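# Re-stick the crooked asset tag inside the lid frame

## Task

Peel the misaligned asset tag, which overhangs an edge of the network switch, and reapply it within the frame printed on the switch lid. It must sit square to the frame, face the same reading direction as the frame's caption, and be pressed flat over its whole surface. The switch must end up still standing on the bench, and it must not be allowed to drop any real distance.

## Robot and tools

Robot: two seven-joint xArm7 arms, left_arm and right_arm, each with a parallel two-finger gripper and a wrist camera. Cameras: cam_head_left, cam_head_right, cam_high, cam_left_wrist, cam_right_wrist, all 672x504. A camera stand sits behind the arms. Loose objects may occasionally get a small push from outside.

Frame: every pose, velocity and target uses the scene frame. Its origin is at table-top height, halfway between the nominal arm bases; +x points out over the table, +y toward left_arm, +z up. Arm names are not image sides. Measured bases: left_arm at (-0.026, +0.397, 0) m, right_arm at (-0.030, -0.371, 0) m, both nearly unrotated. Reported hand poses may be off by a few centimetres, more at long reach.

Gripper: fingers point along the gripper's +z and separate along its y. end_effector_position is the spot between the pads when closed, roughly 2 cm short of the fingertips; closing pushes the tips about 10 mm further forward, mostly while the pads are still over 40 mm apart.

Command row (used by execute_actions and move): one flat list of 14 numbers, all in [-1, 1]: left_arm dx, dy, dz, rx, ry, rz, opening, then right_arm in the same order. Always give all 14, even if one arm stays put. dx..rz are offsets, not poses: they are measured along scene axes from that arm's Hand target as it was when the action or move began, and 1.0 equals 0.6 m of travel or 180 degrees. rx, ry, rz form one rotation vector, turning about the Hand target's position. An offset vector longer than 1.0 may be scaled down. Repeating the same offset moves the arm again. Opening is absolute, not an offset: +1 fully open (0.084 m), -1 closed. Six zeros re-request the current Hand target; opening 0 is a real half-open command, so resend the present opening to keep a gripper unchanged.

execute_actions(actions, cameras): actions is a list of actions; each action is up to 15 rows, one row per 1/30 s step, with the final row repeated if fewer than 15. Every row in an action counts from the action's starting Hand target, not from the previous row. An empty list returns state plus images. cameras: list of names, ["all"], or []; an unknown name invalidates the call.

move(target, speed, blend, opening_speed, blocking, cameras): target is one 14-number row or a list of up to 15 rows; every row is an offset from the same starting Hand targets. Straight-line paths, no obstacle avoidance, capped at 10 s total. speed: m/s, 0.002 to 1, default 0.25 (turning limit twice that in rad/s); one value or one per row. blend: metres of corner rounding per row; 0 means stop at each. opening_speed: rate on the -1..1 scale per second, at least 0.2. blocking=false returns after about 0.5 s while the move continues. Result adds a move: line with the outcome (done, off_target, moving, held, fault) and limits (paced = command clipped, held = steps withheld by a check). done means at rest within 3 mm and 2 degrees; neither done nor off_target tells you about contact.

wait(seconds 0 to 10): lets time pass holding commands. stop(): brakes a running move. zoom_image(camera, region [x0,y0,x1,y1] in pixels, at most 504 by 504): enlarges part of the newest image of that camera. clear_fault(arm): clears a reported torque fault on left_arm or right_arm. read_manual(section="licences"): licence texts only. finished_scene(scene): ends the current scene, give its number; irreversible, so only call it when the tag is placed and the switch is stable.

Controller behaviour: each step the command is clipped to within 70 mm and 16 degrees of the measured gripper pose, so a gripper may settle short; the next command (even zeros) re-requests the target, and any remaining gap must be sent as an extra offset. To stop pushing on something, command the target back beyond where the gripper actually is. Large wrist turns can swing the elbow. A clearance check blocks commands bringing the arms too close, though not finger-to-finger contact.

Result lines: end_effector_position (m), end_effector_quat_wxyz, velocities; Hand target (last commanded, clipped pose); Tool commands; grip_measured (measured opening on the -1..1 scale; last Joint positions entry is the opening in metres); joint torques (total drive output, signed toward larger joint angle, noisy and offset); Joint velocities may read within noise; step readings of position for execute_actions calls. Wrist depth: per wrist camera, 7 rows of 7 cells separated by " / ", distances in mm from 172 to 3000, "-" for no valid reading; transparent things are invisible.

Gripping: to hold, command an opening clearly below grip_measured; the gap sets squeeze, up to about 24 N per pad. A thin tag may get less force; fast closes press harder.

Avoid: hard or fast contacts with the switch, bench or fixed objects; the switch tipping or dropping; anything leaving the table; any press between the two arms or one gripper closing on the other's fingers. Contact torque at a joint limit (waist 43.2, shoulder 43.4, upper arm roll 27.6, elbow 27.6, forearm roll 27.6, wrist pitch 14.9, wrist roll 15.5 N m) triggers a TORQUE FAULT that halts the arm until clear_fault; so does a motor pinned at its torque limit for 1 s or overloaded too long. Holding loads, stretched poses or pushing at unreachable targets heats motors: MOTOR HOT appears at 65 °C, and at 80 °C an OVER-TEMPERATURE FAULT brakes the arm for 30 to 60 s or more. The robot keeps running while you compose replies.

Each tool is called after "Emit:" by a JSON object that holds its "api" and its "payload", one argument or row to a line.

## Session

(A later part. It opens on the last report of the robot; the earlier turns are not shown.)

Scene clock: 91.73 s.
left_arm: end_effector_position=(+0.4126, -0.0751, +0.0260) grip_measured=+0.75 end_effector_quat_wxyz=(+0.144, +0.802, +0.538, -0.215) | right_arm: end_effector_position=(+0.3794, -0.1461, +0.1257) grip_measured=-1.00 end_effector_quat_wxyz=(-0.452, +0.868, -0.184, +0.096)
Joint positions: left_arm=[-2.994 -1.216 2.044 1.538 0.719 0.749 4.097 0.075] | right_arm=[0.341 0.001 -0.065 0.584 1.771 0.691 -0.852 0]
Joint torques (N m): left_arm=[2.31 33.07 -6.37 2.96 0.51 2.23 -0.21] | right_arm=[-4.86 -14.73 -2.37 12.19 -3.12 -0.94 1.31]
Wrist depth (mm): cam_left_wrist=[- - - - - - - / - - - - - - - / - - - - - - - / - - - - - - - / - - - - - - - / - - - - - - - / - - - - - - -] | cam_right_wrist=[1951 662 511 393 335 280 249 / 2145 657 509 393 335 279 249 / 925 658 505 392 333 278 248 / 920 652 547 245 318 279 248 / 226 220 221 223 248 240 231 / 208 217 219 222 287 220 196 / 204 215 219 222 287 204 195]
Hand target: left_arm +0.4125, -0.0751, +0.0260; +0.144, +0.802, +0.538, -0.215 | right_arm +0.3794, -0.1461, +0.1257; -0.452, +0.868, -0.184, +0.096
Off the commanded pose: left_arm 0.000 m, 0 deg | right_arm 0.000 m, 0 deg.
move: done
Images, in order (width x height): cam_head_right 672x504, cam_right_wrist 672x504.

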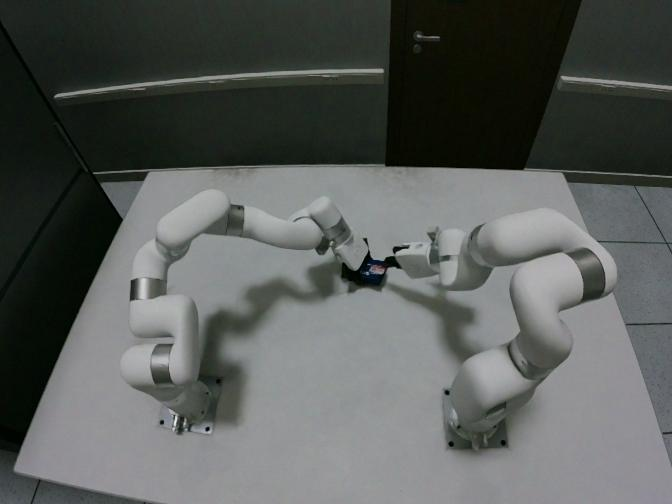

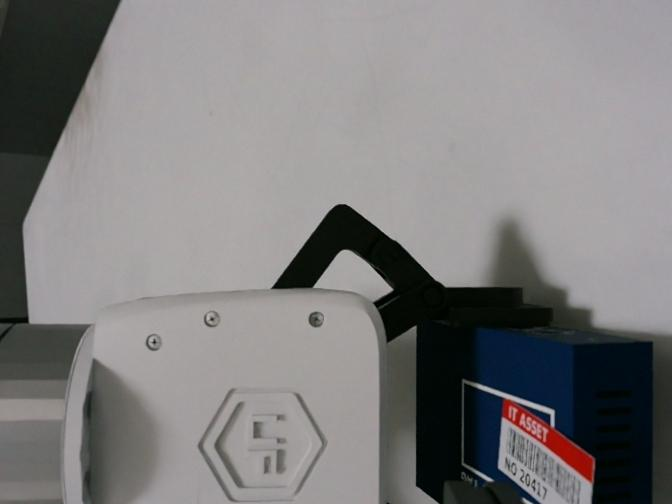

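Emit:
{"api": "move", "payload": {
  "target": [0,0,0,0,0,0,0,-0.1645,-0.2937,0.105,0,0,-0.016,-1],
  "speed": 0.2,
  "cameras": ["cam_right_wrist","cam_left_wrist"]
}}

Scene clock: 96.30 s.
left_arm: end_effector_position=(+0.4125, -0.0751, +0.0260) grip_measured=+0.75 end_effector_quat_wxyz=(+0.144, +0.802, +0.538, -0.215) | right_arm: end_effector_position=(+0.2807, -0.3223, +0.1887) grip_measured=-1.00 end_effector_quat_wxyz=(-0.449, +0.863, -0.205, +0.107)
Joint positions: left_arm=[-2.994 -1.216 2.044 1.538 0.719 0.749 4.097 0.075] | right_arm=[-0.059 -0.61 -0.376 0.25 0.953 0.977 -0.526 0]
Joint torques (N m): left_arm=[1.88 26.77 -5.93 3.1 0.59 1.94 0.31] | right_arm=[-4.82 -6.05 -0.12 14.2 -2.62 1.01 1.26]
Wrist depth (mm): cam_left_wrist=[- - - - - - - / - - - - - - - / - - - - - - - / - - - - - - - / - - - - - - - / - - - - - - - / - - - - - - -] | cam_right_wrist=[1979 859 662 507 414 348 311 / 2264 854 657 509 412 362 311 / 2448 851 657 505 411 361 311 / 1186 771 448 479 411 360 310 / 406 418 423 452 410 359 310 / 419 418 421 451 411 359 309 / 1166 832 605 502 409 345 308]
Hand target: left_arm +0.4125, -0.0751, +0.0260; +0.144, +0.802, +0.538, -0.215 | right_arm +0.2807, -0.3223, +0.1887; -0.449, +0.863, -0.205, +0.107
Off the commanded pose: left_arm 0.000 m, 0 deg | right_arm 0.000 m, 0 deg.
move: done
Images, in order (width x height): cam_left_wrist 672x504, cam_right_wrist 672x504.

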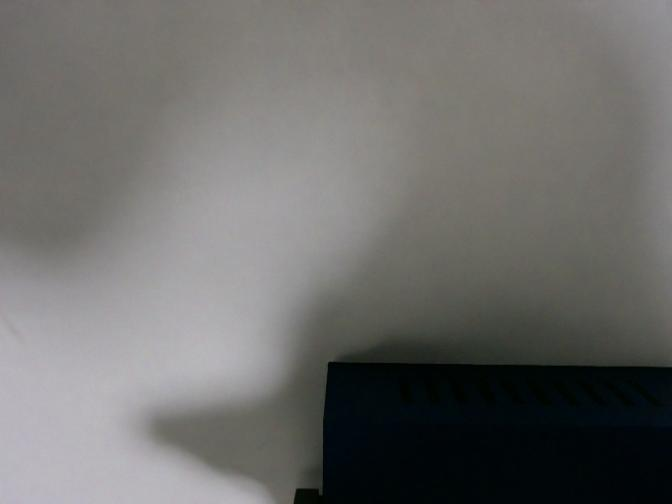

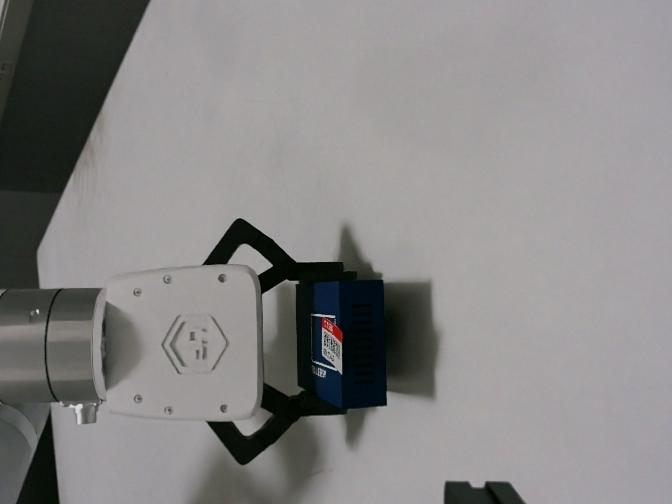

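Emit:
{"api": "move", "payload": {
  "target": [
    [0,0,0,0,0,0,0,0.1752,0.3157,-0.06,0,0,0.016,-1],
    [0,0,0,0,0,0,0,0.1752,0.3157,-0.23,0,0,0.016,-1],
    [0,0,0,0,0,0,0,0.1752,0.3157,-0.06,0,0,0.016,-1],
    [0,0,0,0,0,0,0,0,0,0,0,0,0,-1]
  ],
  "speed": [0.25,0.05,0.1,0.25],
  "cameras": ["cam_right_wrist","cam_left_wrist"]
}}

Scene clock: 106.93 s.
left_arm: end_effector_position=(+0.4125, -0.0751, +0.0260) grip_measured=+0.75 end_effector_quat_wxyz=(+0.144, +0.802, +0.538, -0.215) | right_arm: end_effector_position=(+0.2807, -0.3223, +0.1887) grip_measured=-1.00 end_effector_quat_wxyz=(-0.449, +0.863, -0.205, +0.107)
Joint positions: left_arm=[-2.994 -1.216 2.044 1.538 0.719 0.749 4.097 0.075] | right_arm=[-0.054 -0.611 -0.38 0.25 0.951 0.974 -0.525 0]
Joint torques (N m): left_arm=[-7.9 36.25 -15.77 6.36 -1.78 -2.63 -2.86] | right_arm=[-4.52 -6.14 -0.03 19.58 -2.66 0.94 1.44]
Wrist depth (mm): cam_left_wrist=[- - - - - - - / - - - - - - - / - - - - - - - / - - - - - - - / - - - - - - - / - - - - - - - / - - - - - - -] | cam_right_wrist=[1957 852 663 508 414 348 311 / 2257 855 658 509 412 361 311 / 2510 848 657 507 412 361 310 / 1188 850 448 477 411 360 309 / 408 421 426 438 409 360 310 / 420 417 424 452 408 359 308 / 1164 833 603 501 409 345 308]
Hand target: left_arm +0.4125, -0.0751, +0.0260; +0.144, +0.802, +0.538, -0.215 | right_arm +0.2807, -0.3223, +0.1887; -0.449, +0.863, -0.205, +0.107
Off the commanded pose: left_arm 0.000 m, 0 deg | right_arm 0.000 m, 0 deg.
move: done
Images, in order (width x height): cam_left_wrist 672x504, cam_right_wrist 672x504.

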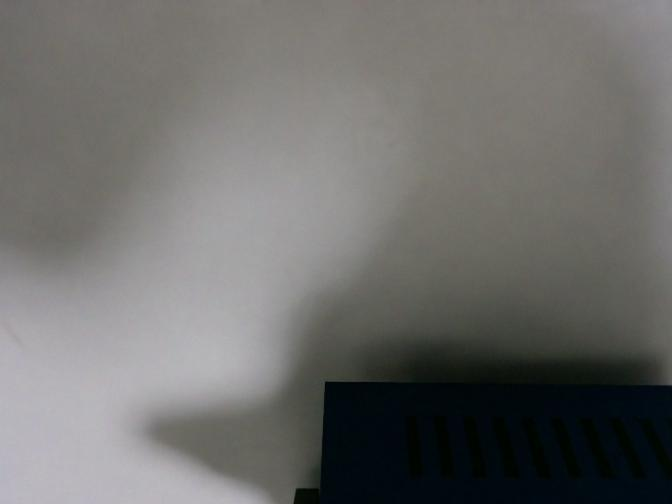

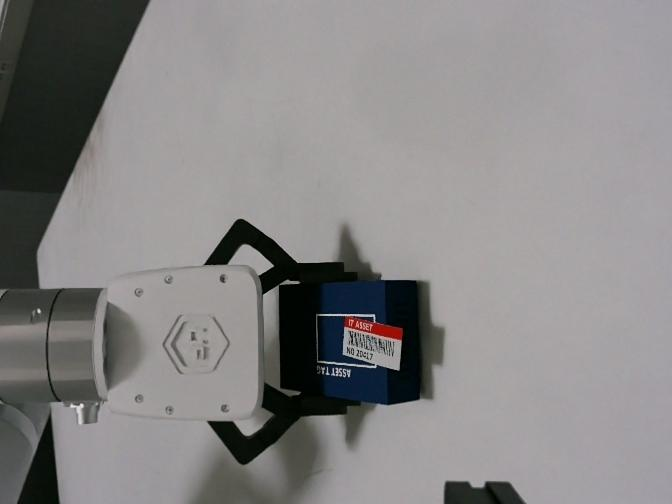

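Emit:
{"api": "move", "payload": {
  "target": [
    [0,0,0,0,0,0,1,0,0,0,0,0,0,-1],
    [0.03,0.08,0.13,0,0,0,1,0,0,0,0,0,0,-1]
  ],
  "speed": 0.12,
  "opening_speed": 0.8,
  "cameras": ["cam_right_wrist","cam_left_wrist"]
}}

Emit:
{"api": "zoom_image", "payload": {
  "camera": "cam_right_wrist",
  "region": [252, 254, 502, 454]
}}

Scene clock: 110.50 s.
left_arm: end_effector_position=(+0.4305, -0.0271, +0.1039) grip_measured=+1.00 end_effector_quat_wxyz=(+0.144, +0.802, +0.538, -0.215) | right_arm: end_effector_position=(+0.2807, -0.3223, +0.1887) grip_measured=-1.00 end_effector_quat_wxyz=(-0.449, +0.863, -0.205, +0.107)
Joint positions: left_arm=[-2.822 -1.094 1.915 1.474 0.631 0.884 4.148 0.084] | right_arm=[-0.055 -0.612 -0.38 0.25 0.951 0.975 -0.524 0]
Joint torques (N m): left_arm=[6.86 48.41 -20.03 4.54 -2.36 -0.66 2.73] | right_arm=[-4.46 -6.23 0.02 19.31 -2.62 0.9 1.36]
Wrist depth (mm): cam_left_wrist=[176 175 174 176 176 175 174 / 187 186 185 184 184 183 182 / 199 198 197 196 193 195 194 / 210 209 208 207 206 205 205 / 225 224 223 215 214 215 219 / 244 243 241 203 198 197 233 / 261 259 258 217 211 215 252] | cam_right_wrist=[1996 852 662 510 414 349 312 / 2249 855 660 507 414 362 311 / 2510 852 659 505 412 362 310 / 444 447 609 504 410 360 310 / 419 769 650 448 410 359 309 / 417 443 608 476 410 359 308 / 1300 841 647 501 408 345 308]
Hand target: left_arm +0.4305, -0.0271, +0.1040; +0.144, +0.802, +0.538, -0.215 | right_arm +0.2807, -0.3223, +0.1887; -0.449, +0.863, -0.205, +0.107
Off the commanded pose: left_arm 0.000 m, 0 deg | right_arm 0.000 m, 0 deg.
move: done
Images, in order (width x height): cam_left_wrist 672x504, cam_right_wrist 672x504.

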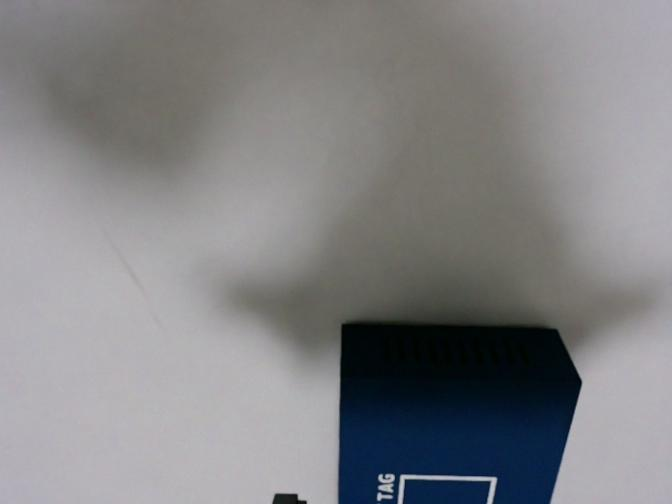

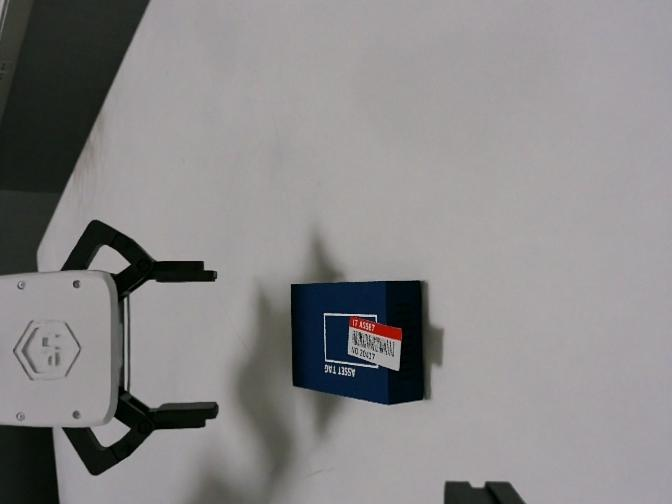

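Scaled by 2.016 from the camera's 672x504 image, which has a finer 960x720 frame.

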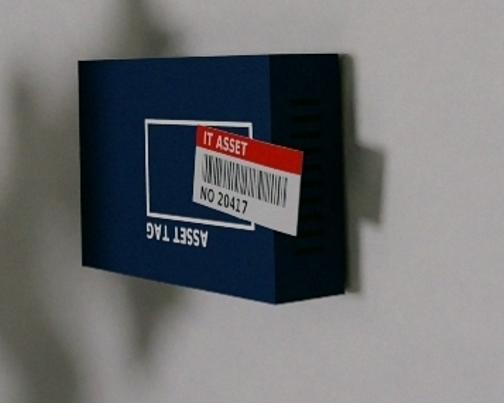

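Emit:
{"api": "move", "payload": {
  "target": [-0.023,-0.0685,-0.0627,-0.077,0.0317,-0.0122,1,0,0,0,0,0,0,-1],
  "speed": 0.12,
  "cameras": ["cam_right_wrist","cam_left_wrist"]
}}

Scene clock: 114.77 s.
left_arm: end_effector_position=(+0.4168, -0.0682, +0.0664) grip_measured=+1.00 end_effector_quat_wxyz=(+0.208, +0.778, +0.499, -0.321) | right_arm: end_effector_position=(+0.2807, -0.3223, +0.1887) grip_measured=-1.00 end_effector_quat_wxyz=(-0.449, +0.863, -0.205, +0.107)
Joint positions: left_arm=[-2.832 -1.336 1.896 1.499 0.589 0.752 4.313 0.084] | right_arm=[-0.055 -0.612 -0.38 0.25 0.951 0.975 -0.524 0]
Joint torques (N m): left_arm=[-8.07 32.51 -21.54 5.36 -2.55 -3.51 2.82] | right_arm=[-4.16 -6.27 0.39 19.2 -2.49 1.06 1.35]
Wrist depth (mm): cam_left_wrist=[- - - - - - - / - - - - - - - / - - - - - - - / - - - - - - - / 180 179 179 - - - - / 202 201 200 - - - 196 / 231 229 228 - - - 222] | cam_right_wrist=[1979 855 660 510 413 348 311 / 2257 848 661 508 412 362 311 / 2474 852 660 507 413 362 311 / 1196 450 458 505 410 360 310 / 438 429 608 448 410 359 308 / 507 428 448 475 409 359 309 / 1166 831 607 502 409 345 308]
Hand target: left_arm +0.4167, -0.0682, +0.0664; +0.208, +0.778, +0.499, -0.321 | right_arm +0.2807, -0.3223, +0.1887; -0.449, +0.863, -0.205, +0.107
Off the commanded pose: left_arm 0.000 m, 0 deg | right_arm 0.000 m, 0 deg.
move: done
Images, in order (width x height): cam_left_wrist 672x504, cam_right_wrist 672x504.

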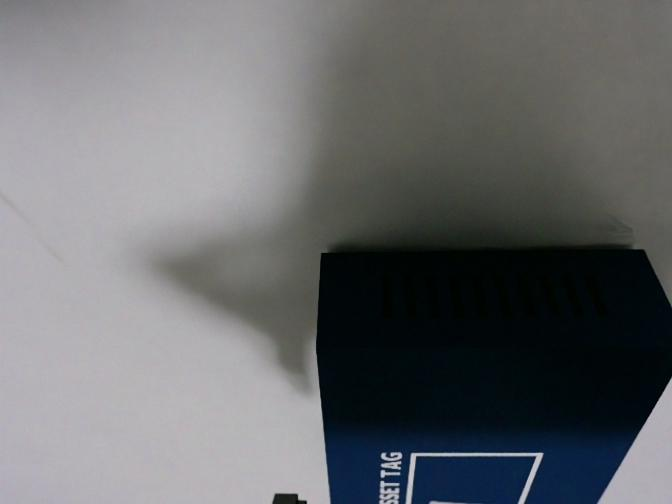

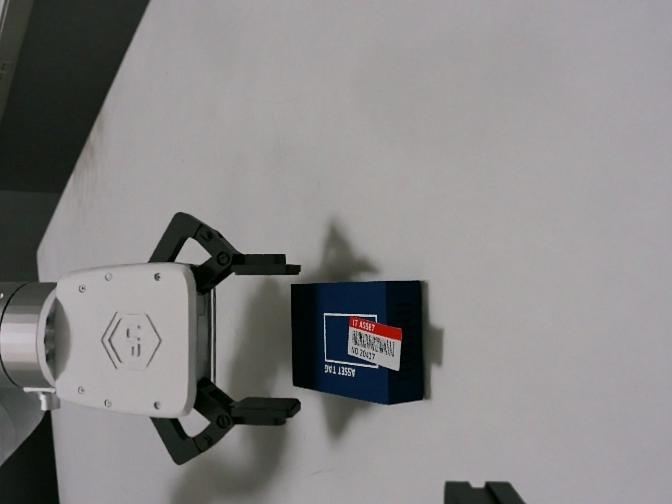

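Emit:
{"api": "move", "payload": {
  "target": [
    [-0.0295,-0.0643,-0.0706,0,0,0,1,0,0,0,0,0,0,-1],
    [-0.0295,-0.0643,-0.0706,0,0,0,-0.5,0,0,0,0,0,0,-1]
  ],
  "speed": 0.06,
  "opening_speed": 0.5,
  "cameras": ["cam_right_wrist","cam_left_wrist"]
}}

Emit:
{"api": "zoom_image", "payload": {
  "camera": "cam_right_wrist",
  "region": [252, 254, 502, 454]
}}

Scene clock: 120.10 s.
left_arm: end_effector_position=(+0.3990, -0.1068, +0.0240) grip_measured=+0.77 end_effector_quat_wxyz=(+0.208, +0.778, +0.499, -0.321) | right_arm: end_effector_position=(+0.2807, -0.3223, +0.1887) grip_measured=-1.00 end_effector_quat_wxyz=(-0.449, +0.863, -0.205, +0.107)
Joint positions: left_arm=[-2.953 -1.402 1.961 1.557 0.624 0.666 4.296 0.075] | right_arm=[-0.055 -0.612 -0.38 0.25 0.951 0.975 -0.524 0]
Joint torques (N m): left_arm=[-7.56 34.05 -15.6 0.95 2.09 0.06 -0.64] | right_arm=[-4.08 -6.24 0.79 19.13 -2.49 0.99 1.43]
Wrist depth (mm): cam_left_wrist=[- - - - - - - / - - - - - - - / - - - - - - - / - - - - - - - / - - - - - - - / - - - - - - - / - - - - - - -] | cam_right_wrist=[1968 859 662 511 414 349 311 / 2257 856 661 509 414 363 310 / 2519 849 656 506 413 361 310 / 1190 848 436 455 411 360 310 / 432 424 419 448 409 360 309 / 458 450 417 425 408 359 309 / 450 835 649 502 409 344 309]
Hand target: left_arm +0.3990, -0.1068, +0.0240; +0.208, +0.778, +0.499, -0.321 | right_arm +0.2807, -0.3223, +0.1887; -0.449, +0.863, -0.205, +0.107
Off the commanded pose: left_arm 0.000 m, 0 deg | right_arm 0.000 m, 0 deg.
move: done
Images, in order (width x height): cam_left_wrist 672x504, cam_right_wrist 672x504.

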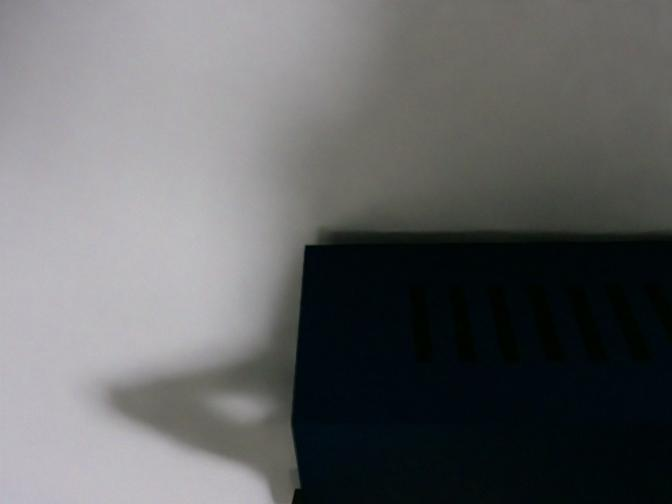

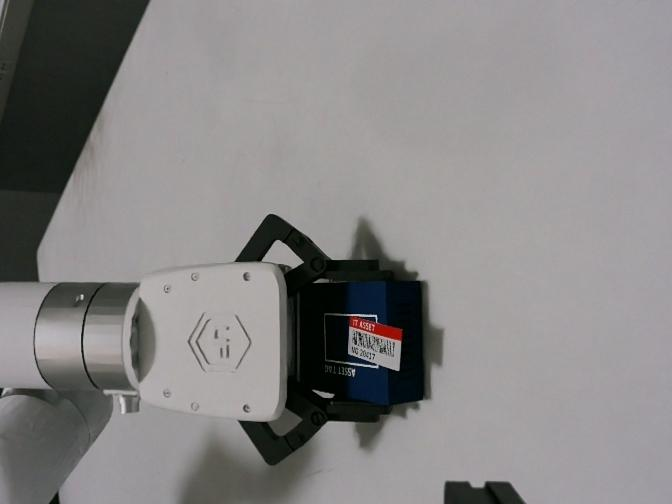

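Scaled by 2.016 from the camera's 672x504 image, which has a finer 960x720 frame.

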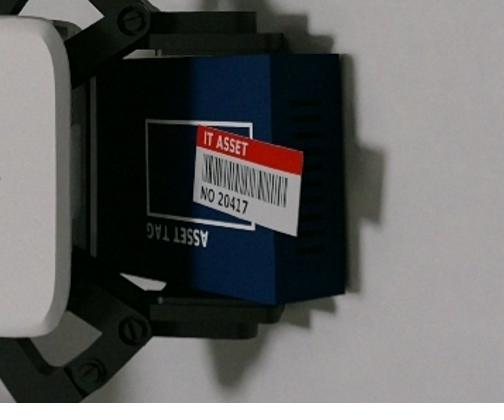

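Emit:
{"api": "move", "payload": {
  "target": [
    [0,0,0,0,0,0,-0.5,0.1365,0.2288,-0.15,0,0,0.0122,-0.5],
    [0,0,0,0,0,0,-0.5,0.1365,0.2288,-0.2517,0,0,0.0122,-0.5],
    [0,0,0,0,0,0,-0.5,0.1712,0.3047,-0.2517,0,0,0.0122,-0.5],
    [0,0,0,0,0,0,-0.5,0.1712,0.3047,-0.2517,0,0,0.0122,-1]
  ],
  "speed": [0.25,0.15,0.07,0.05],
  "cameras": ["cam_right_wrist"]
}}

Emit:
{"api": "zoom_image", "payload": {
  "camera": "cam_right_wrist",
  "region": [252, 304, 602, 504]
}}

Emit:
{"api": "move", "payload": {
  "target": [0,0,0,0,0,0,-0.5,0,0,0.03,0,0,0,-1],
  "speed": 0.01,
  "cameras": ["cam_right_wrist"]
}}

Emit:
{"api": "zoom_image", "payload": {
  "camera": "cam_right_wrist",
  "region": [252, 304, 602, 504]
}}

Scene clock: 125.43 s.
left_arm: end_effector_position=(+0.3990, -0.1068, +0.0240) grip_measured=+0.77 end_effector_quat_wxyz=(+0.208, +0.778, +0.499, -0.321) | right_arm: end_effector_position=(+0.3834, -0.1394, +0.0378) grip_measured=-0.75 end_effector_quat_wxyz=(-0.451, +0.867, -0.189, +0.098)
Joint positions: left_arm=[-2.953 -1.402 1.961 1.557 0.624 0.666 4.296 0.075] | right_arm=[0.377 0.299 -0.103 0.66 2.022 0.783 -1.154 0.011]
Joint torques (N m): left_arm=[-4.09 32.57 -18.86 1.35 2.19 -0.29 1.97] | right_arm=[3.34 -8.13 -1.4 5.73 3.05 -2.16 1.22]
Wrist depth (mm): cam_left_wrist=[- - - - - - - / - - - - - - - / - - - - - - - / - - - - - - - / - - - - - - - / - - - - - - - / - - - - - - -] | cam_right_wrist=[646 435 304 248 199 173 - / 641 434 303 248 198 180 - / 640 391 301 246 198 180 - / - 180 177 232 197 180 - / - 189 - 231 197 179 - / - - 210 184 - - - / - - 209 184 - - -]
Hand target: left_arm +0.3990, -0.1068, +0.0240; +0.208, +0.778, +0.499, -0.321 | right_arm +0.3834, -0.1395, +0.0377; -0.451, +0.867, -0.189, +0.098
Off the commanded pose: left_arm 0.000 m, 0 deg | right_arm 0.000 m, 0 deg.
move: done
Images, in order (width x height): cam_right_wrist 672x504.

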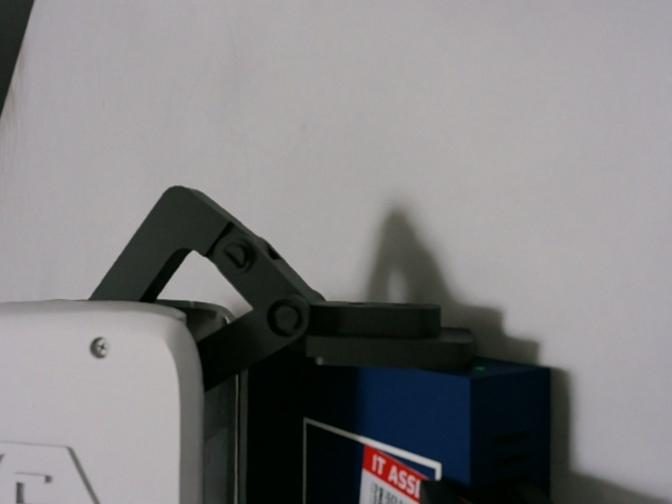

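Scaled by 1.440 from the camera's 672x504 image, which has a finer 960x720 frame.

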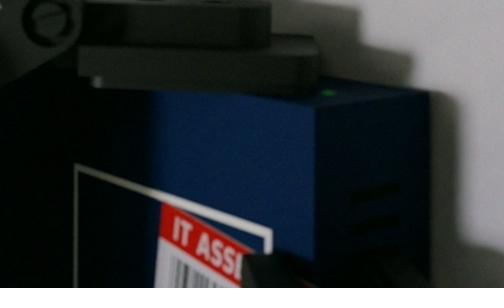

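Scene clock: 127.57 s.
left_arm: end_effector_position=(+0.3990, -0.1069, +0.0240) grip_measured=+0.76 end_effector_quat_wxyz=(+0.208, +0.778, +0.499, -0.321) | right_arm: end_effector_position=(+0.3834, -0.1395, +0.0557) grip_measured=-1.00 end_effector_quat_wxyz=(-0.451, +0.867, -0.189, +0.098)
Joint positions: left_arm=[-2.953 -1.402 1.961 1.556 0.624 0.666 4.296 0.075] | right_arm=[0.38 0.239 -0.102 0.644 1.985 0.757 -1.101 0]
Joint torques (N m): left_arm=[3.39 37.02 -13.23 4.48 -0.52 -1.85 -0.54] | right_arm=[3.43 -17.59 -0.36 8.45 -3.35 -1.28 1.46]
Wrist depth (mm): cam_left_wrist=[- - - - - - - / - - - - - - - / - - - - - - - / - - - - - - - / - - - - - - - / - - - - - - - / - - - - - - -] | cam_right_wrist=[731 492 345 282 226 189 174 / 725 491 344 281 226 197 174 / 722 443 342 280 225 196 174 / - 484 188 263 224 196 173 / 177 174 - 177 178 187 173 / 174 - 210 218 184 - 173 / 174 - 211 217 184 - 172]
Hand target: left_arm +0.3990, -0.1068, +0.0240; +0.208, +0.778, +0.499, -0.321 | right_arm +0.3834, -0.1395, +0.0557; -0.451, +0.867, -0.189, +0.098
Off the commanded pose: left_arm 0.000 m, 0 deg | right_arm 0.000 m, 0 deg.
move: done
Images, in order (width x height): cam_right_wrist 672x504.

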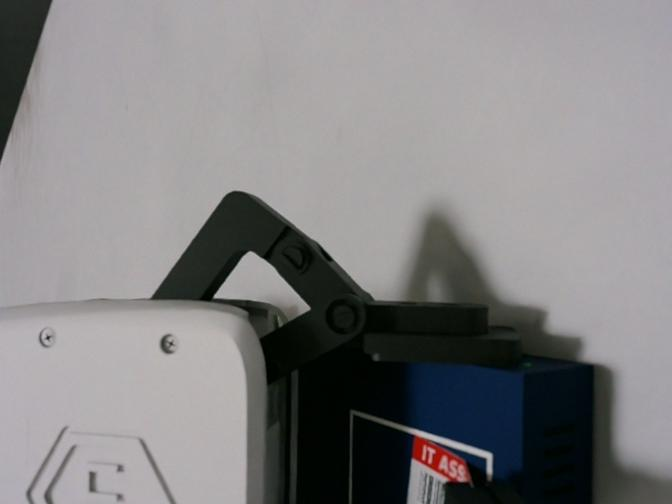

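Scaled by 1.440 from the camera's 672x504 image, which has a finer 960x720 frame.

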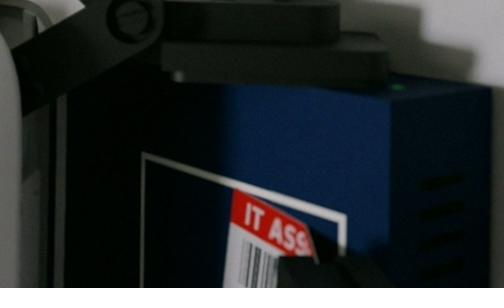

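Emit:
{"api": "move", "payload": {
  "target": [0,0,0,0,0,0,-0.5,0.0035,0.0076,0.03,0,0,0,-1],
  "speed": 0.01,
  "cameras": ["cam_right_wrist","cam_head_right"]
}}

Emit:
{"api": "zoom_image", "payload": {
  "camera": "cam_right_wrist",
  "region": [302, 304, 652, 504]
}}

Emit:
{"api": "zoom_image", "payload": {
  "camera": "cam_head_right",
  "region": [320, 220, 440, 320]
}}

Scene clock: 130.33 s.
left_arm: end_effector_position=(+0.3991, -0.1068, +0.0240) grip_measured=+0.76 end_effector_quat_wxyz=(+0.208, +0.778, +0.499, -0.321) | right_arm: end_effector_position=(+0.3855, -0.1349, +0.0737) grip_measured=-1.00 end_effector_quat_wxyz=(-0.451, +0.867, -0.189, +0.098)
Joint positions: left_arm=[-2.953 -1.402 1.961 1.557 0.624 0.666 4.296 0.075] | right_arm=[0.389 0.187 -0.095 0.641 1.952 0.727 -1.041 0]
Joint torques (N m): left_arm=[9.07 47.29 -13.41 5.9 -0.02 -1.3 -2.81] | right_arm=[4.91 -15.92 1.9 10.12 -3.29 -0.83 1.23]
Wrist depth (mm): cam_left_wrist=[- - - - - - - / - - - - - - - / - - - - - - - / - - - - - - - / - - - - - - - / - - - - - - - / - - - - - - -] | cam_right_wrist=[706 500 388 316 254 213 189 / 701 499 386 315 253 221 188 / 705 496 384 297 253 220 188 / 802 - 197 194 252 220 188 / 190 182 178 184 185 182 187 / 185 179 175 225 203 185 181 / 185 179 174 203 203 177 180]
Hand target: left_arm +0.3990, -0.1068, +0.0240; +0.208, +0.778, +0.499, -0.321 | right_arm +0.3855, -0.1349, +0.0737; -0.451, +0.867, -0.189, +0.098
Off the commanded pose: left_arm 0.000 m, 0 deg | right_arm 0.000 m, 0 deg.
move: done
Images, in order (width x height): cam_head_right 672x504, cam_right_wrist 672x504.

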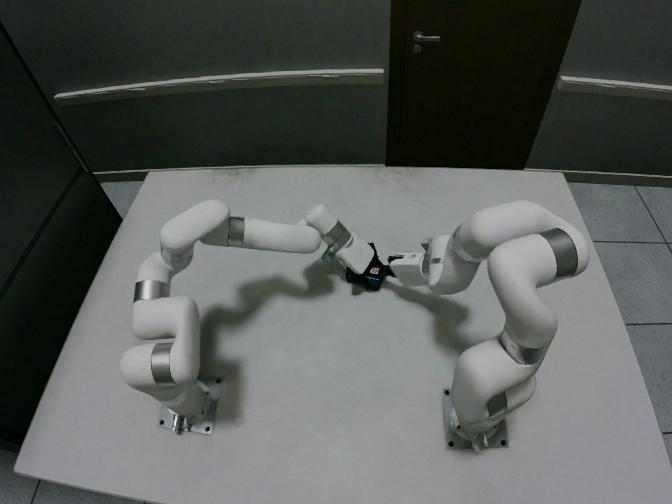

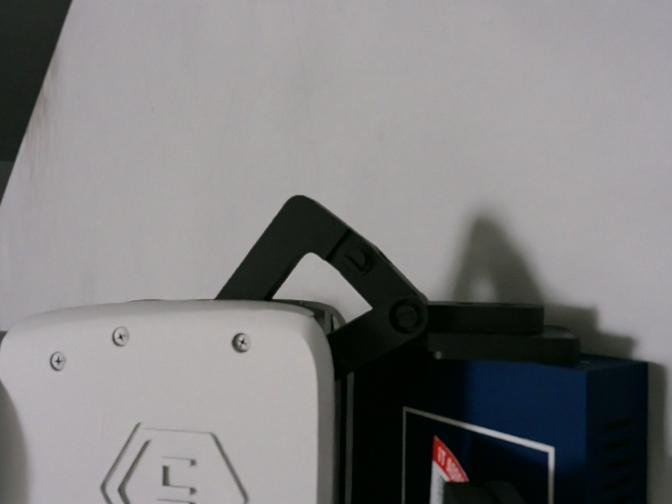

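Scaled by 1.440 from the camera's 672x504 image, which has a finer 960x720 frame.

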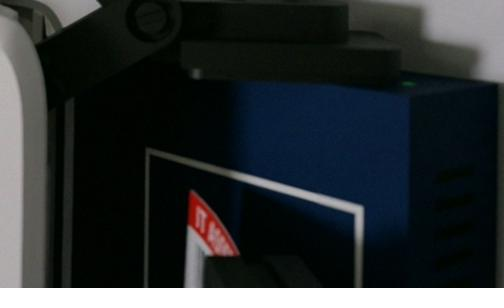

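Scaled by 4.200 from the camera's 672x504 image, which has a finer 960x720 frame.

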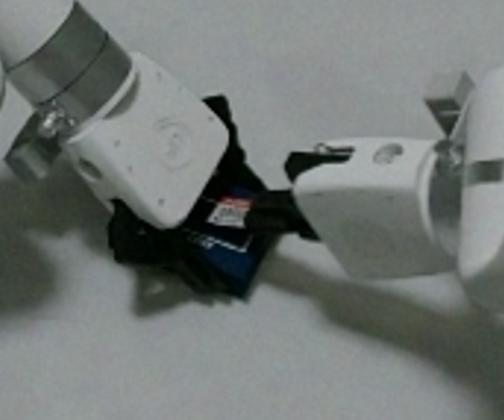

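Peeling is working. Continue upward.

Emit:
{"api": "move", "payload": {
  "target": [0,0,0,0,0,0,-0.5,-0.003,-0.006,0.06,0,0,0,-1],
  "speed": 0.012,
  "cameras": ["cam_right_wrist","cam_head_right"]
}}

Emit:
{"api": "zoom_image", "payload": {
  "camera": "cam_right_wrist",
  "region": [322, 304, 672, 504]
}}

Emit:
{"api": "zoom_image", "payload": {
  "camera": "cam_head_right",
  "region": [320, 220, 440, 320]
}}

Scene clock: 134.27 s.
left_arm: end_effector_position=(+0.3990, -0.1068, +0.0240) grip_measured=+0.76 end_effector_quat_wxyz=(+0.208, +0.778, +0.499, -0.321) | right_arm: end_effector_position=(+0.3837, -0.1385, +0.1097) grip_measured=-1.00 end_effector_quat_wxyz=(-0.451, +0.867, -0.189, +0.098)
Joint positions: left_arm=[-2.953 -1.402 1.961 1.557 0.624 0.666 4.296 0.075] | right_arm=[0.391 0.065 -0.095 0.61 1.851 0.688 -0.915 0]
Joint torques (N m): left_arm=[-3.28 34.43 -13.35 5.55 0.47 -3.51 -2.57] | right_arm=[4.79 -15.08 1.99 11.55 -3.21 -0.89 1.48]
Wrist depth (mm): cam_left_wrist=[- - - - - - - / - - - - - - - / - - - - - - - / - - - - - - - / - - - - - - - / - - - - - - - / - - - - - - -] | cam_right_wrist=[1882 611 474 364 310 259 230 / 2093 610 472 363 309 259 230 / 854 607 470 362 309 258 230 / 850 604 505 220 280 257 229 / 230 215 206 201 207 210 214 / 208 210 204 199 247 226 193 / 205 209 204 198 196 216 193]
Hand target: left_arm +0.3990, -0.1068, +0.0240; +0.208, +0.778, +0.499, -0.321 | right_arm +0.3837, -0.1385, +0.1097; -0.451, +0.867, -0.189, +0.098
Off the commanded pose: left_arm 0.000 m, 0 deg | right_arm 0.000 m, 0 deg.
move: done
Images, in order (width x height): cam_head_right 672x504, cam_right_wrist 672x504.

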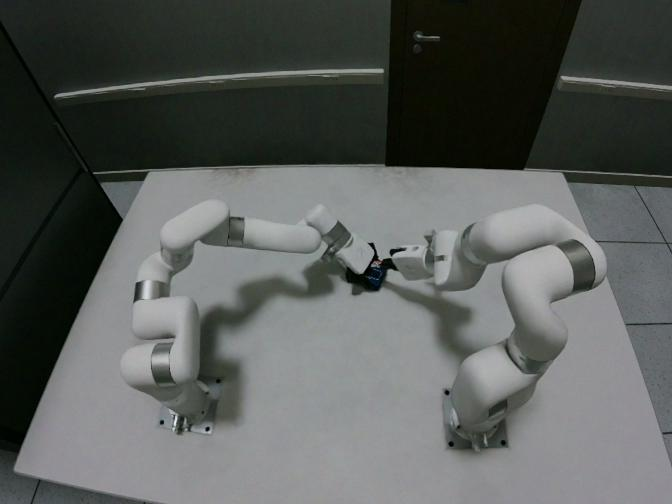

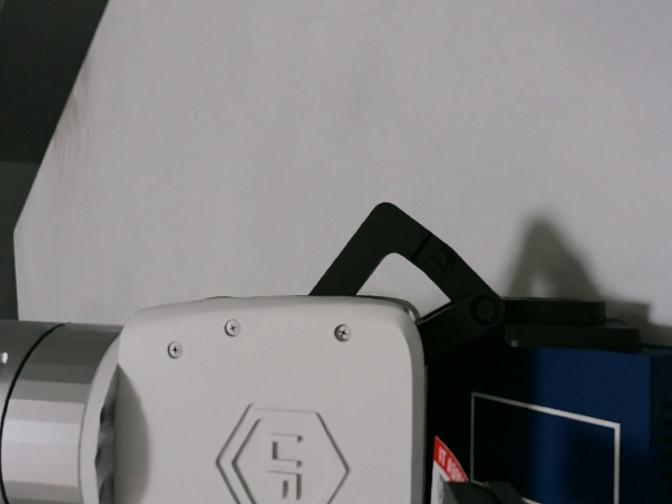

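Scaled by 1.440 from the camera's 672x504 image, which has a finer 960x720 frame.

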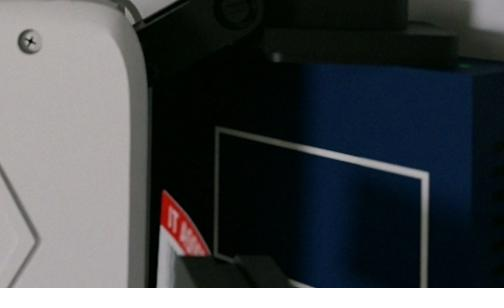

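Scaled by 4.200 from the camera's 672x504 image, which has a finer 960x720 frame.

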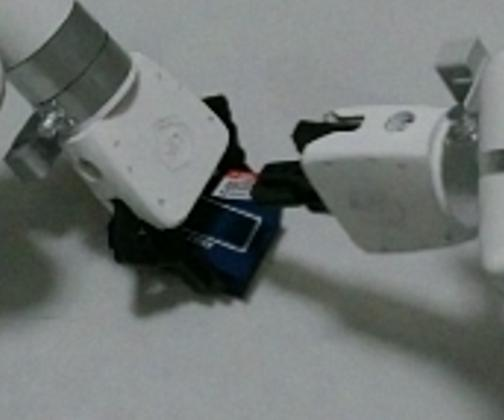

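Emit:
{"api": "move", "payload": {
  "target": [0,0,0,0,0,0,-0.5,-0.05,-0.12,0.15,0,0,0,-1],
  "speed": 0.15
}}

Emit:
{"api": "move", "payload": {
  "target": [
    [0,0,0,0,0,0,1,0,0,0,0,0,0,-1],
    [0.04,0.085,0.1,0,0,0,1,0,0,0,0,0,0,-1],
    [0,0.3,0.3,0,0,0,1,0,0,0,0,0,0,-1]
  ],
  "speed": 0.15,
  "opening_speed": 0.8,
  "cameras": ["all"]
}}

Emit:
{"api": "zoom_image", "payload": {
  "camera": "cam_left_wrist",
  "region": [100, 200, 500, 504]
}}

Scene clock: 137.10 s.
left_arm: end_effector_position=(+0.3990, -0.1068, +0.0240) grip_measured=+0.76 end_effector_quat_wxyz=(+0.208, +0.778, +0.499, -0.321) | right_arm: end_effector_position=(+0.3537, -0.2105, +0.1997) grip_measured=-1.00 end_effector_quat_wxyz=(-0.451, +0.867, -0.189, +0.098)
Joint positions: left_arm=[-2.953 -1.402 1.961 1.557 0.624 0.666 4.296 0.075] | right_arm=[0.277 -0.353 -0.189 0.446 1.355 0.748 -0.526 0]
Joint torques (N m): left_arm=[-3.09 34.19 -13.83 5.75 0.32 -3.31 -2.42] | right_arm=[-4.56 -10.12 -1.2 14.65 -3.01 0.95 1.38]
Wrist depth (mm): cam_left_wrist=[- - - - - - - / - - - - - - - / - - - - - - - / - - - - - - - / - - - - - - - / - - - - - - - / - - - - - - -] | cam_right_wrist=[1924 1940 685 528 430 362 324 / 2286 881 686 527 429 375 323 / 2474 882 680 525 429 374 322 / 2372 879 677 525 336 374 322 / 342 336 329 321 315 322 315 / 335 326 320 320 314 333 310 / 345 361 333 322 314 325 309]
Hand target: left_arm +0.3990, -0.1068, +0.0240; +0.208, +0.778, +0.499, -0.321 | right_arm +0.3537, -0.2105, +0.1997; -0.451, +0.867, -0.189, +0.098
Off the commanded pose: left_arm 0.000 m, 0 deg | right_arm 0.000 m, 0 deg.
move: done

Scene clock: 142.07 s.
left_arm: end_effector_position=(+0.3990, +0.0732, +0.2040) grip_measured=+1.00 end_effector_quat_wxyz=(+0.208, +0.778, +0.499, -0.321) | right_arm: end_effector_position=(+0.3537, -0.2105, +0.1997) grip_measured=-1.00 end_effector_quat_wxyz=(-0.451, +0.867, -0.189, +0.098)
Joint positions: left_arm=[-2.316 -1.149 1.583 1.199 0.456 0.993 4.323 0.084] | right_arm=[0.277 -0.353 -0.189 0.446 1.355 0.748 -0.526 0]
Joint torques (N m): left_arm=[7.77 37.09 -20.83 3.21 -3.08 -0.44 2.76] | right_arm=[-4.74 -10.38 -1.37 16.93 -3.18 1.07 1.32]
Wrist depth (mm): cam_left_wrist=[259 259 257 257 256 255 255 / 285 284 283 283 281 280 280 / 317 316 315 313 312 311 310 / 348 346 345 343 342 318 329 / 395 393 392 379 377 339 359 / 459 458 457 453 451 448 430 / 525 525 518 515 514 511 507] | cam_right_wrist=[1924 1957 685 528 428 362 323 / 2294 886 685 529 428 376 323 / 2501 880 681 526 428 375 322 / 2381 870 679 522 428 374 321 / 1310 872 678 521 407 346 315 / 1066 869 680 522 379 333 309 / 1203 869 675 521 423 346 309]
Hand target: left_arm +0.3990, +0.0732, +0.2040; +0.208, +0.778, +0.499, -0.321 | right_arm +0.3537, -0.2105, +0.1997; -0.451, +0.867, -0.189, +0.098
Off the commanded pose: left_arm 0.000 m, 0 deg | right_arm 0.000 m, 0 deg.
move: done

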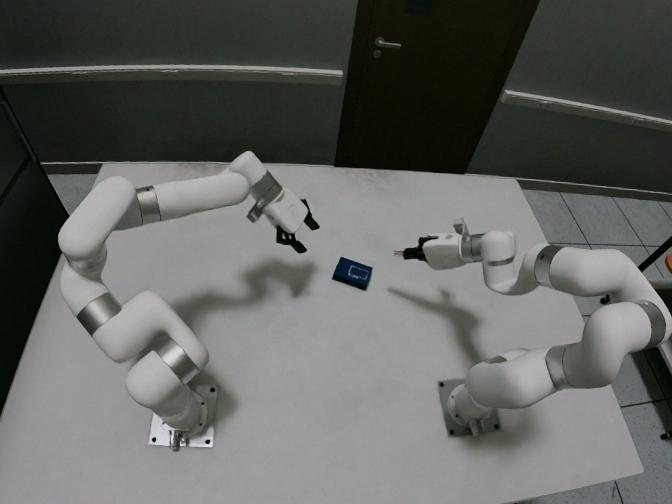

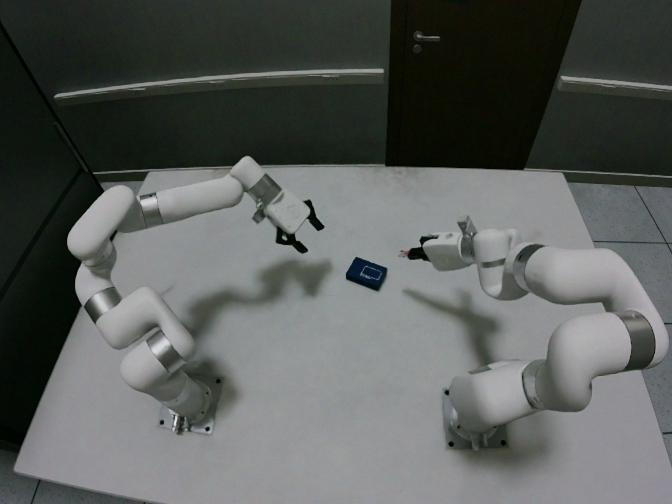

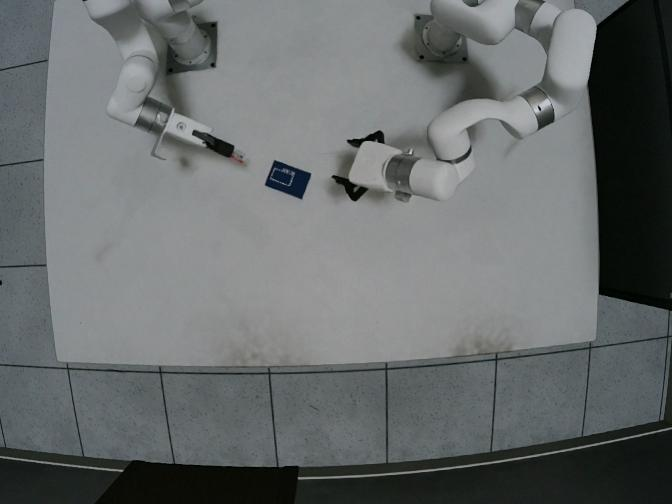

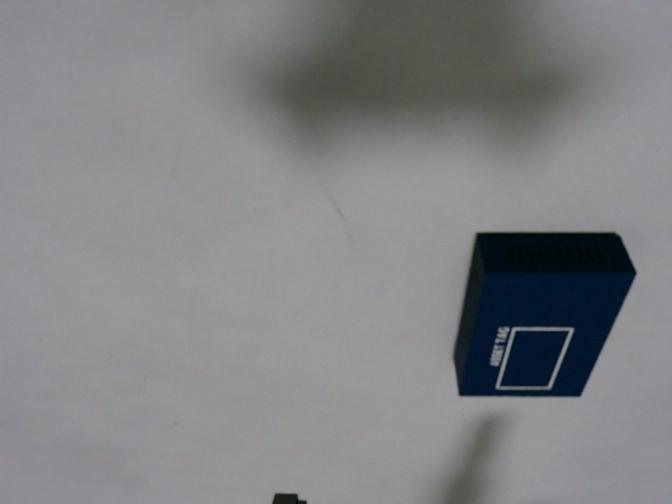

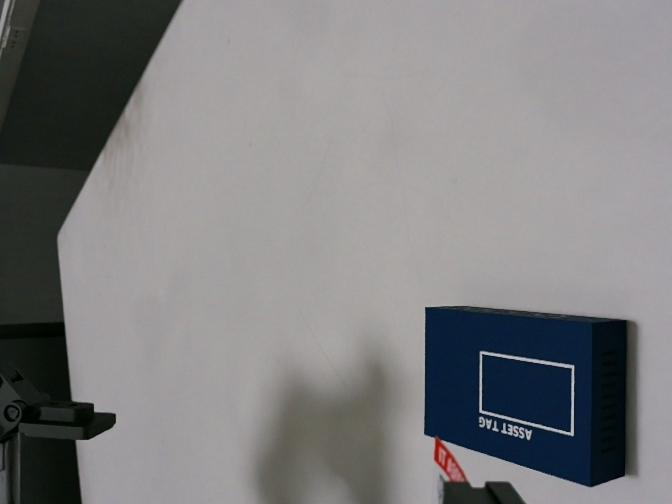

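Scaled by 1.260 from the camera's 672x504 image, which has a finer 960x720 frame.

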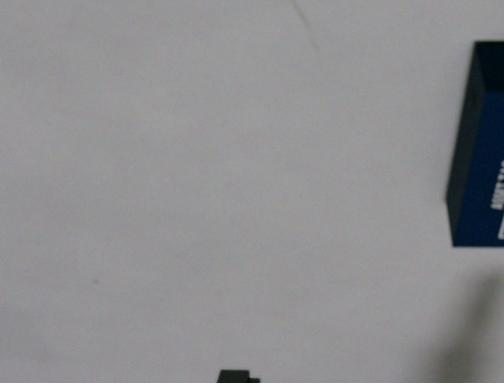

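Emit:
{"api": "move", "payload": {
  "target": [
    [-0.15,0.45,0.1,0,0,0,1,0,0,0.1,0,0,0,-1],
    [-0.15,0.45,0.1,0,0,0,1,0.16,0.02,0.25,0.045,0.098,-0.488,-1]
  ],
  "speed": 0.3,
  "cameras": ["cam_head_right"]
}}

Emit:
{"api": "move", "payload": {
  "target": [0,0,0,0,0,0,1,-0.05,0.28,-0.13,0.045,0.098,-0.488,-1],
  "speed": 0.25,
  "cameras": ["cam_head_right","cam_high","cam_right_wrist"]
}}

Scene clock: 150.07 s.
left_arm: end_effector_position=(+0.3090, +0.3432, +0.2640) grip_measured=+1.00 end_effector_quat_wxyz=(+0.208, +0.778, +0.499, -0.321) | right_arm: end_effector_position=(+0.4497, -0.1985, +0.3497) grip_measured=-1.00 end_effector_quat_wxyz=(+0.280, -0.468, +0.801, -0.249)
Joint positions: left_arm=[-1.464 -1.269 1.236 0.957 0.359 1.514 4.54 0.084] | right_arm=[-0.85 -0.819 1.093 0.869 0.579 0.625 2.088 0]
Joint torques (N m): left_arm=[7.78 11.54 -18.65 6.65 -3.95 -0.33 2.75] | right_arm=[-4.95 0.03 -9.73 18.02 -3.25 -1.28 1.33]
Wrist depth (mm): cam_left_wrist=[323 322 321 320 319 319 318 / 355 355 353 352 351 351 350 / 386 395 393 393 382 381 388 / 434 431 429 431 428 426 422 / 494 494 491 488 488 485 484 / 578 573 573 568 564 563 540 / 662 655 652 649 644 642 641] | cam_right_wrist=[1767 742 659 572 508 458 416 / 1690 769 679 587 522 473 426 / 1604 1736 701 600 537 483 436 / 1533 1711 703 625 548 497 447 / 1455 1626 722 641 566 509 455 / 1397 1557 1657 665 581 525 467 / 1350 1458 1630 675 599 532 477]
Hand target: left_arm +0.3090, +0.3432, +0.2640; +0.208, +0.778, +0.499, -0.321 | right_arm +0.4497, -0.1985, +0.3497; +0.280, -0.468, +0.801, -0.249
Off the commanded pose: left_arm 0.000 m, 0 deg | right_arm 0.000 m, 0 deg.
move: done
Images, in order (width x height): cam_head_right 672x504.

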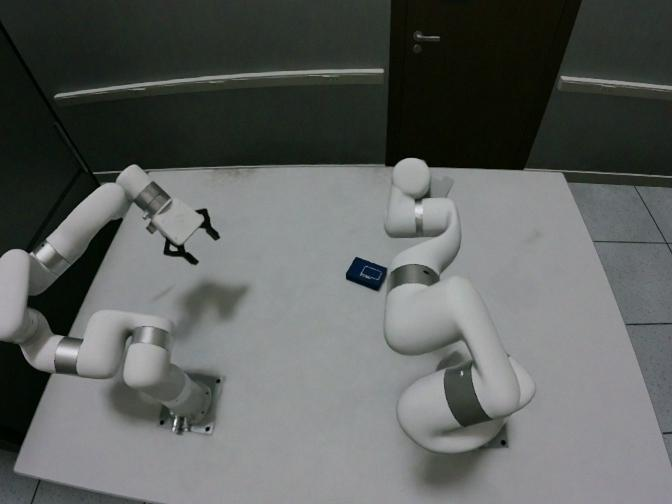

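Scene clock: 154.17 s.
left_arm: end_effector_position=(+0.3090, +0.3432, +0.2640) grip_measured=+1.00 end_effector_quat_wxyz=(+0.208, +0.778, +0.499, -0.321) | right_arm: end_effector_position=(+0.4190, -0.0311, +0.2713) grip_measured=-1.00 end_effector_quat_wxyz=(-0.035, +0.202, +0.950, -0.233)
Joint positions: left_arm=[-1.464 -1.269 1.236 0.957 0.359 1.514 4.54 0.084] | right_arm=[-2.156 -1.116 1.823 2.707 0.786 2.234 3.94 0]
Joint torques (N m): left_arm=[7.43 11.55 -18.45 6.71 -3.86 -0.22 2.81] | right_arm=[-4.89 27.13 -3.87 8.29 -4.38 -1.99 1.46]
Wrist depth (mm): cam_left_wrist=[323 322 321 321 320 319 319 / 355 354 354 353 351 351 349 / 386 394 393 392 382 380 388 / 434 432 430 429 427 427 425 / 494 493 491 489 484 483 482 / 575 575 570 566 565 562 540 / 657 655 653 649 646 643 634] | cam_right_wrist=[558 529 485 448 422 385 366 / 573 533 485 448 421 392 366 / 576 532 489 450 423 393 368 / 579 536 488 449 425 395 367 / 581 537 490 451 426 369 363 / 582 542 491 452 427 366 358 / 586 541 493 455 419 389 364]
Hand target: left_arm +0.3090, +0.3432, +0.2640; +0.208, +0.778, +0.499, -0.321 | right_arm +0.4197, -0.0305, +0.2717; -0.055, +0.205, +0.944, -0.254
Off the commanded pose: left_arm 0.000 m, 0 deg | right_arm 0.001 m, 3 deg.
elbow stopped short (right arm): the move would have taken joint 4 (elbow) straighter than the controller allows.
move: off_target (right_arm)
Images, in order (width x height): cam_head_right 672x504, cam_high 672x504, cam_right_wrist 672x504.

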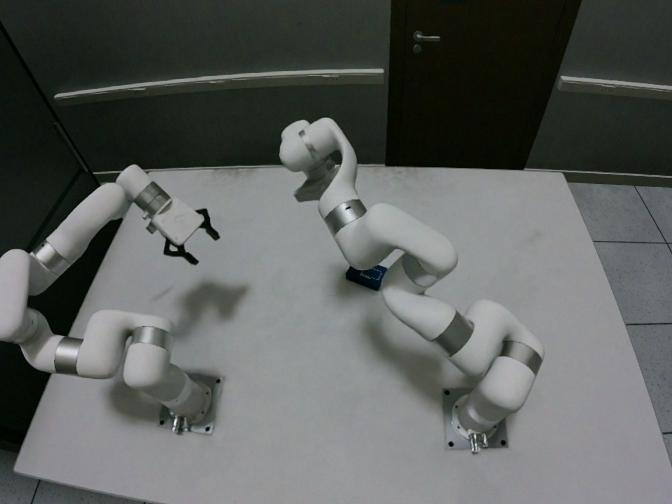

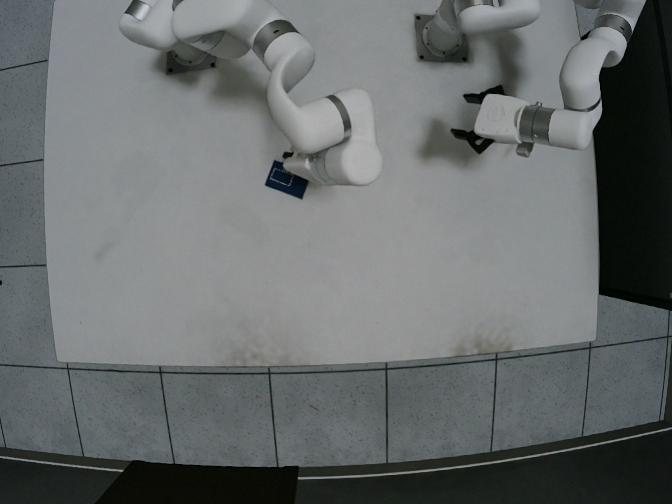

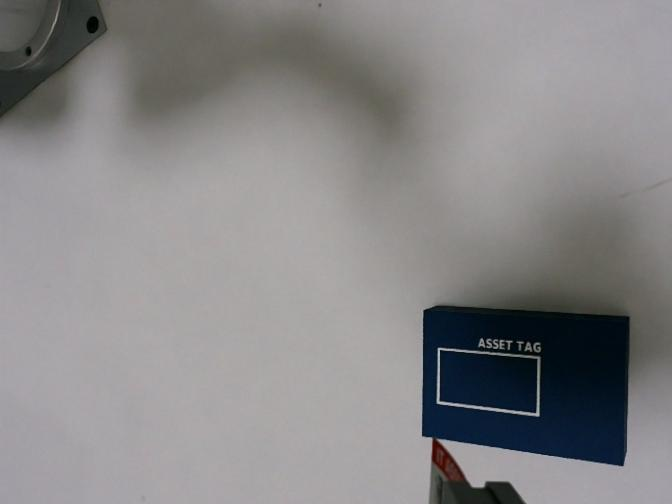

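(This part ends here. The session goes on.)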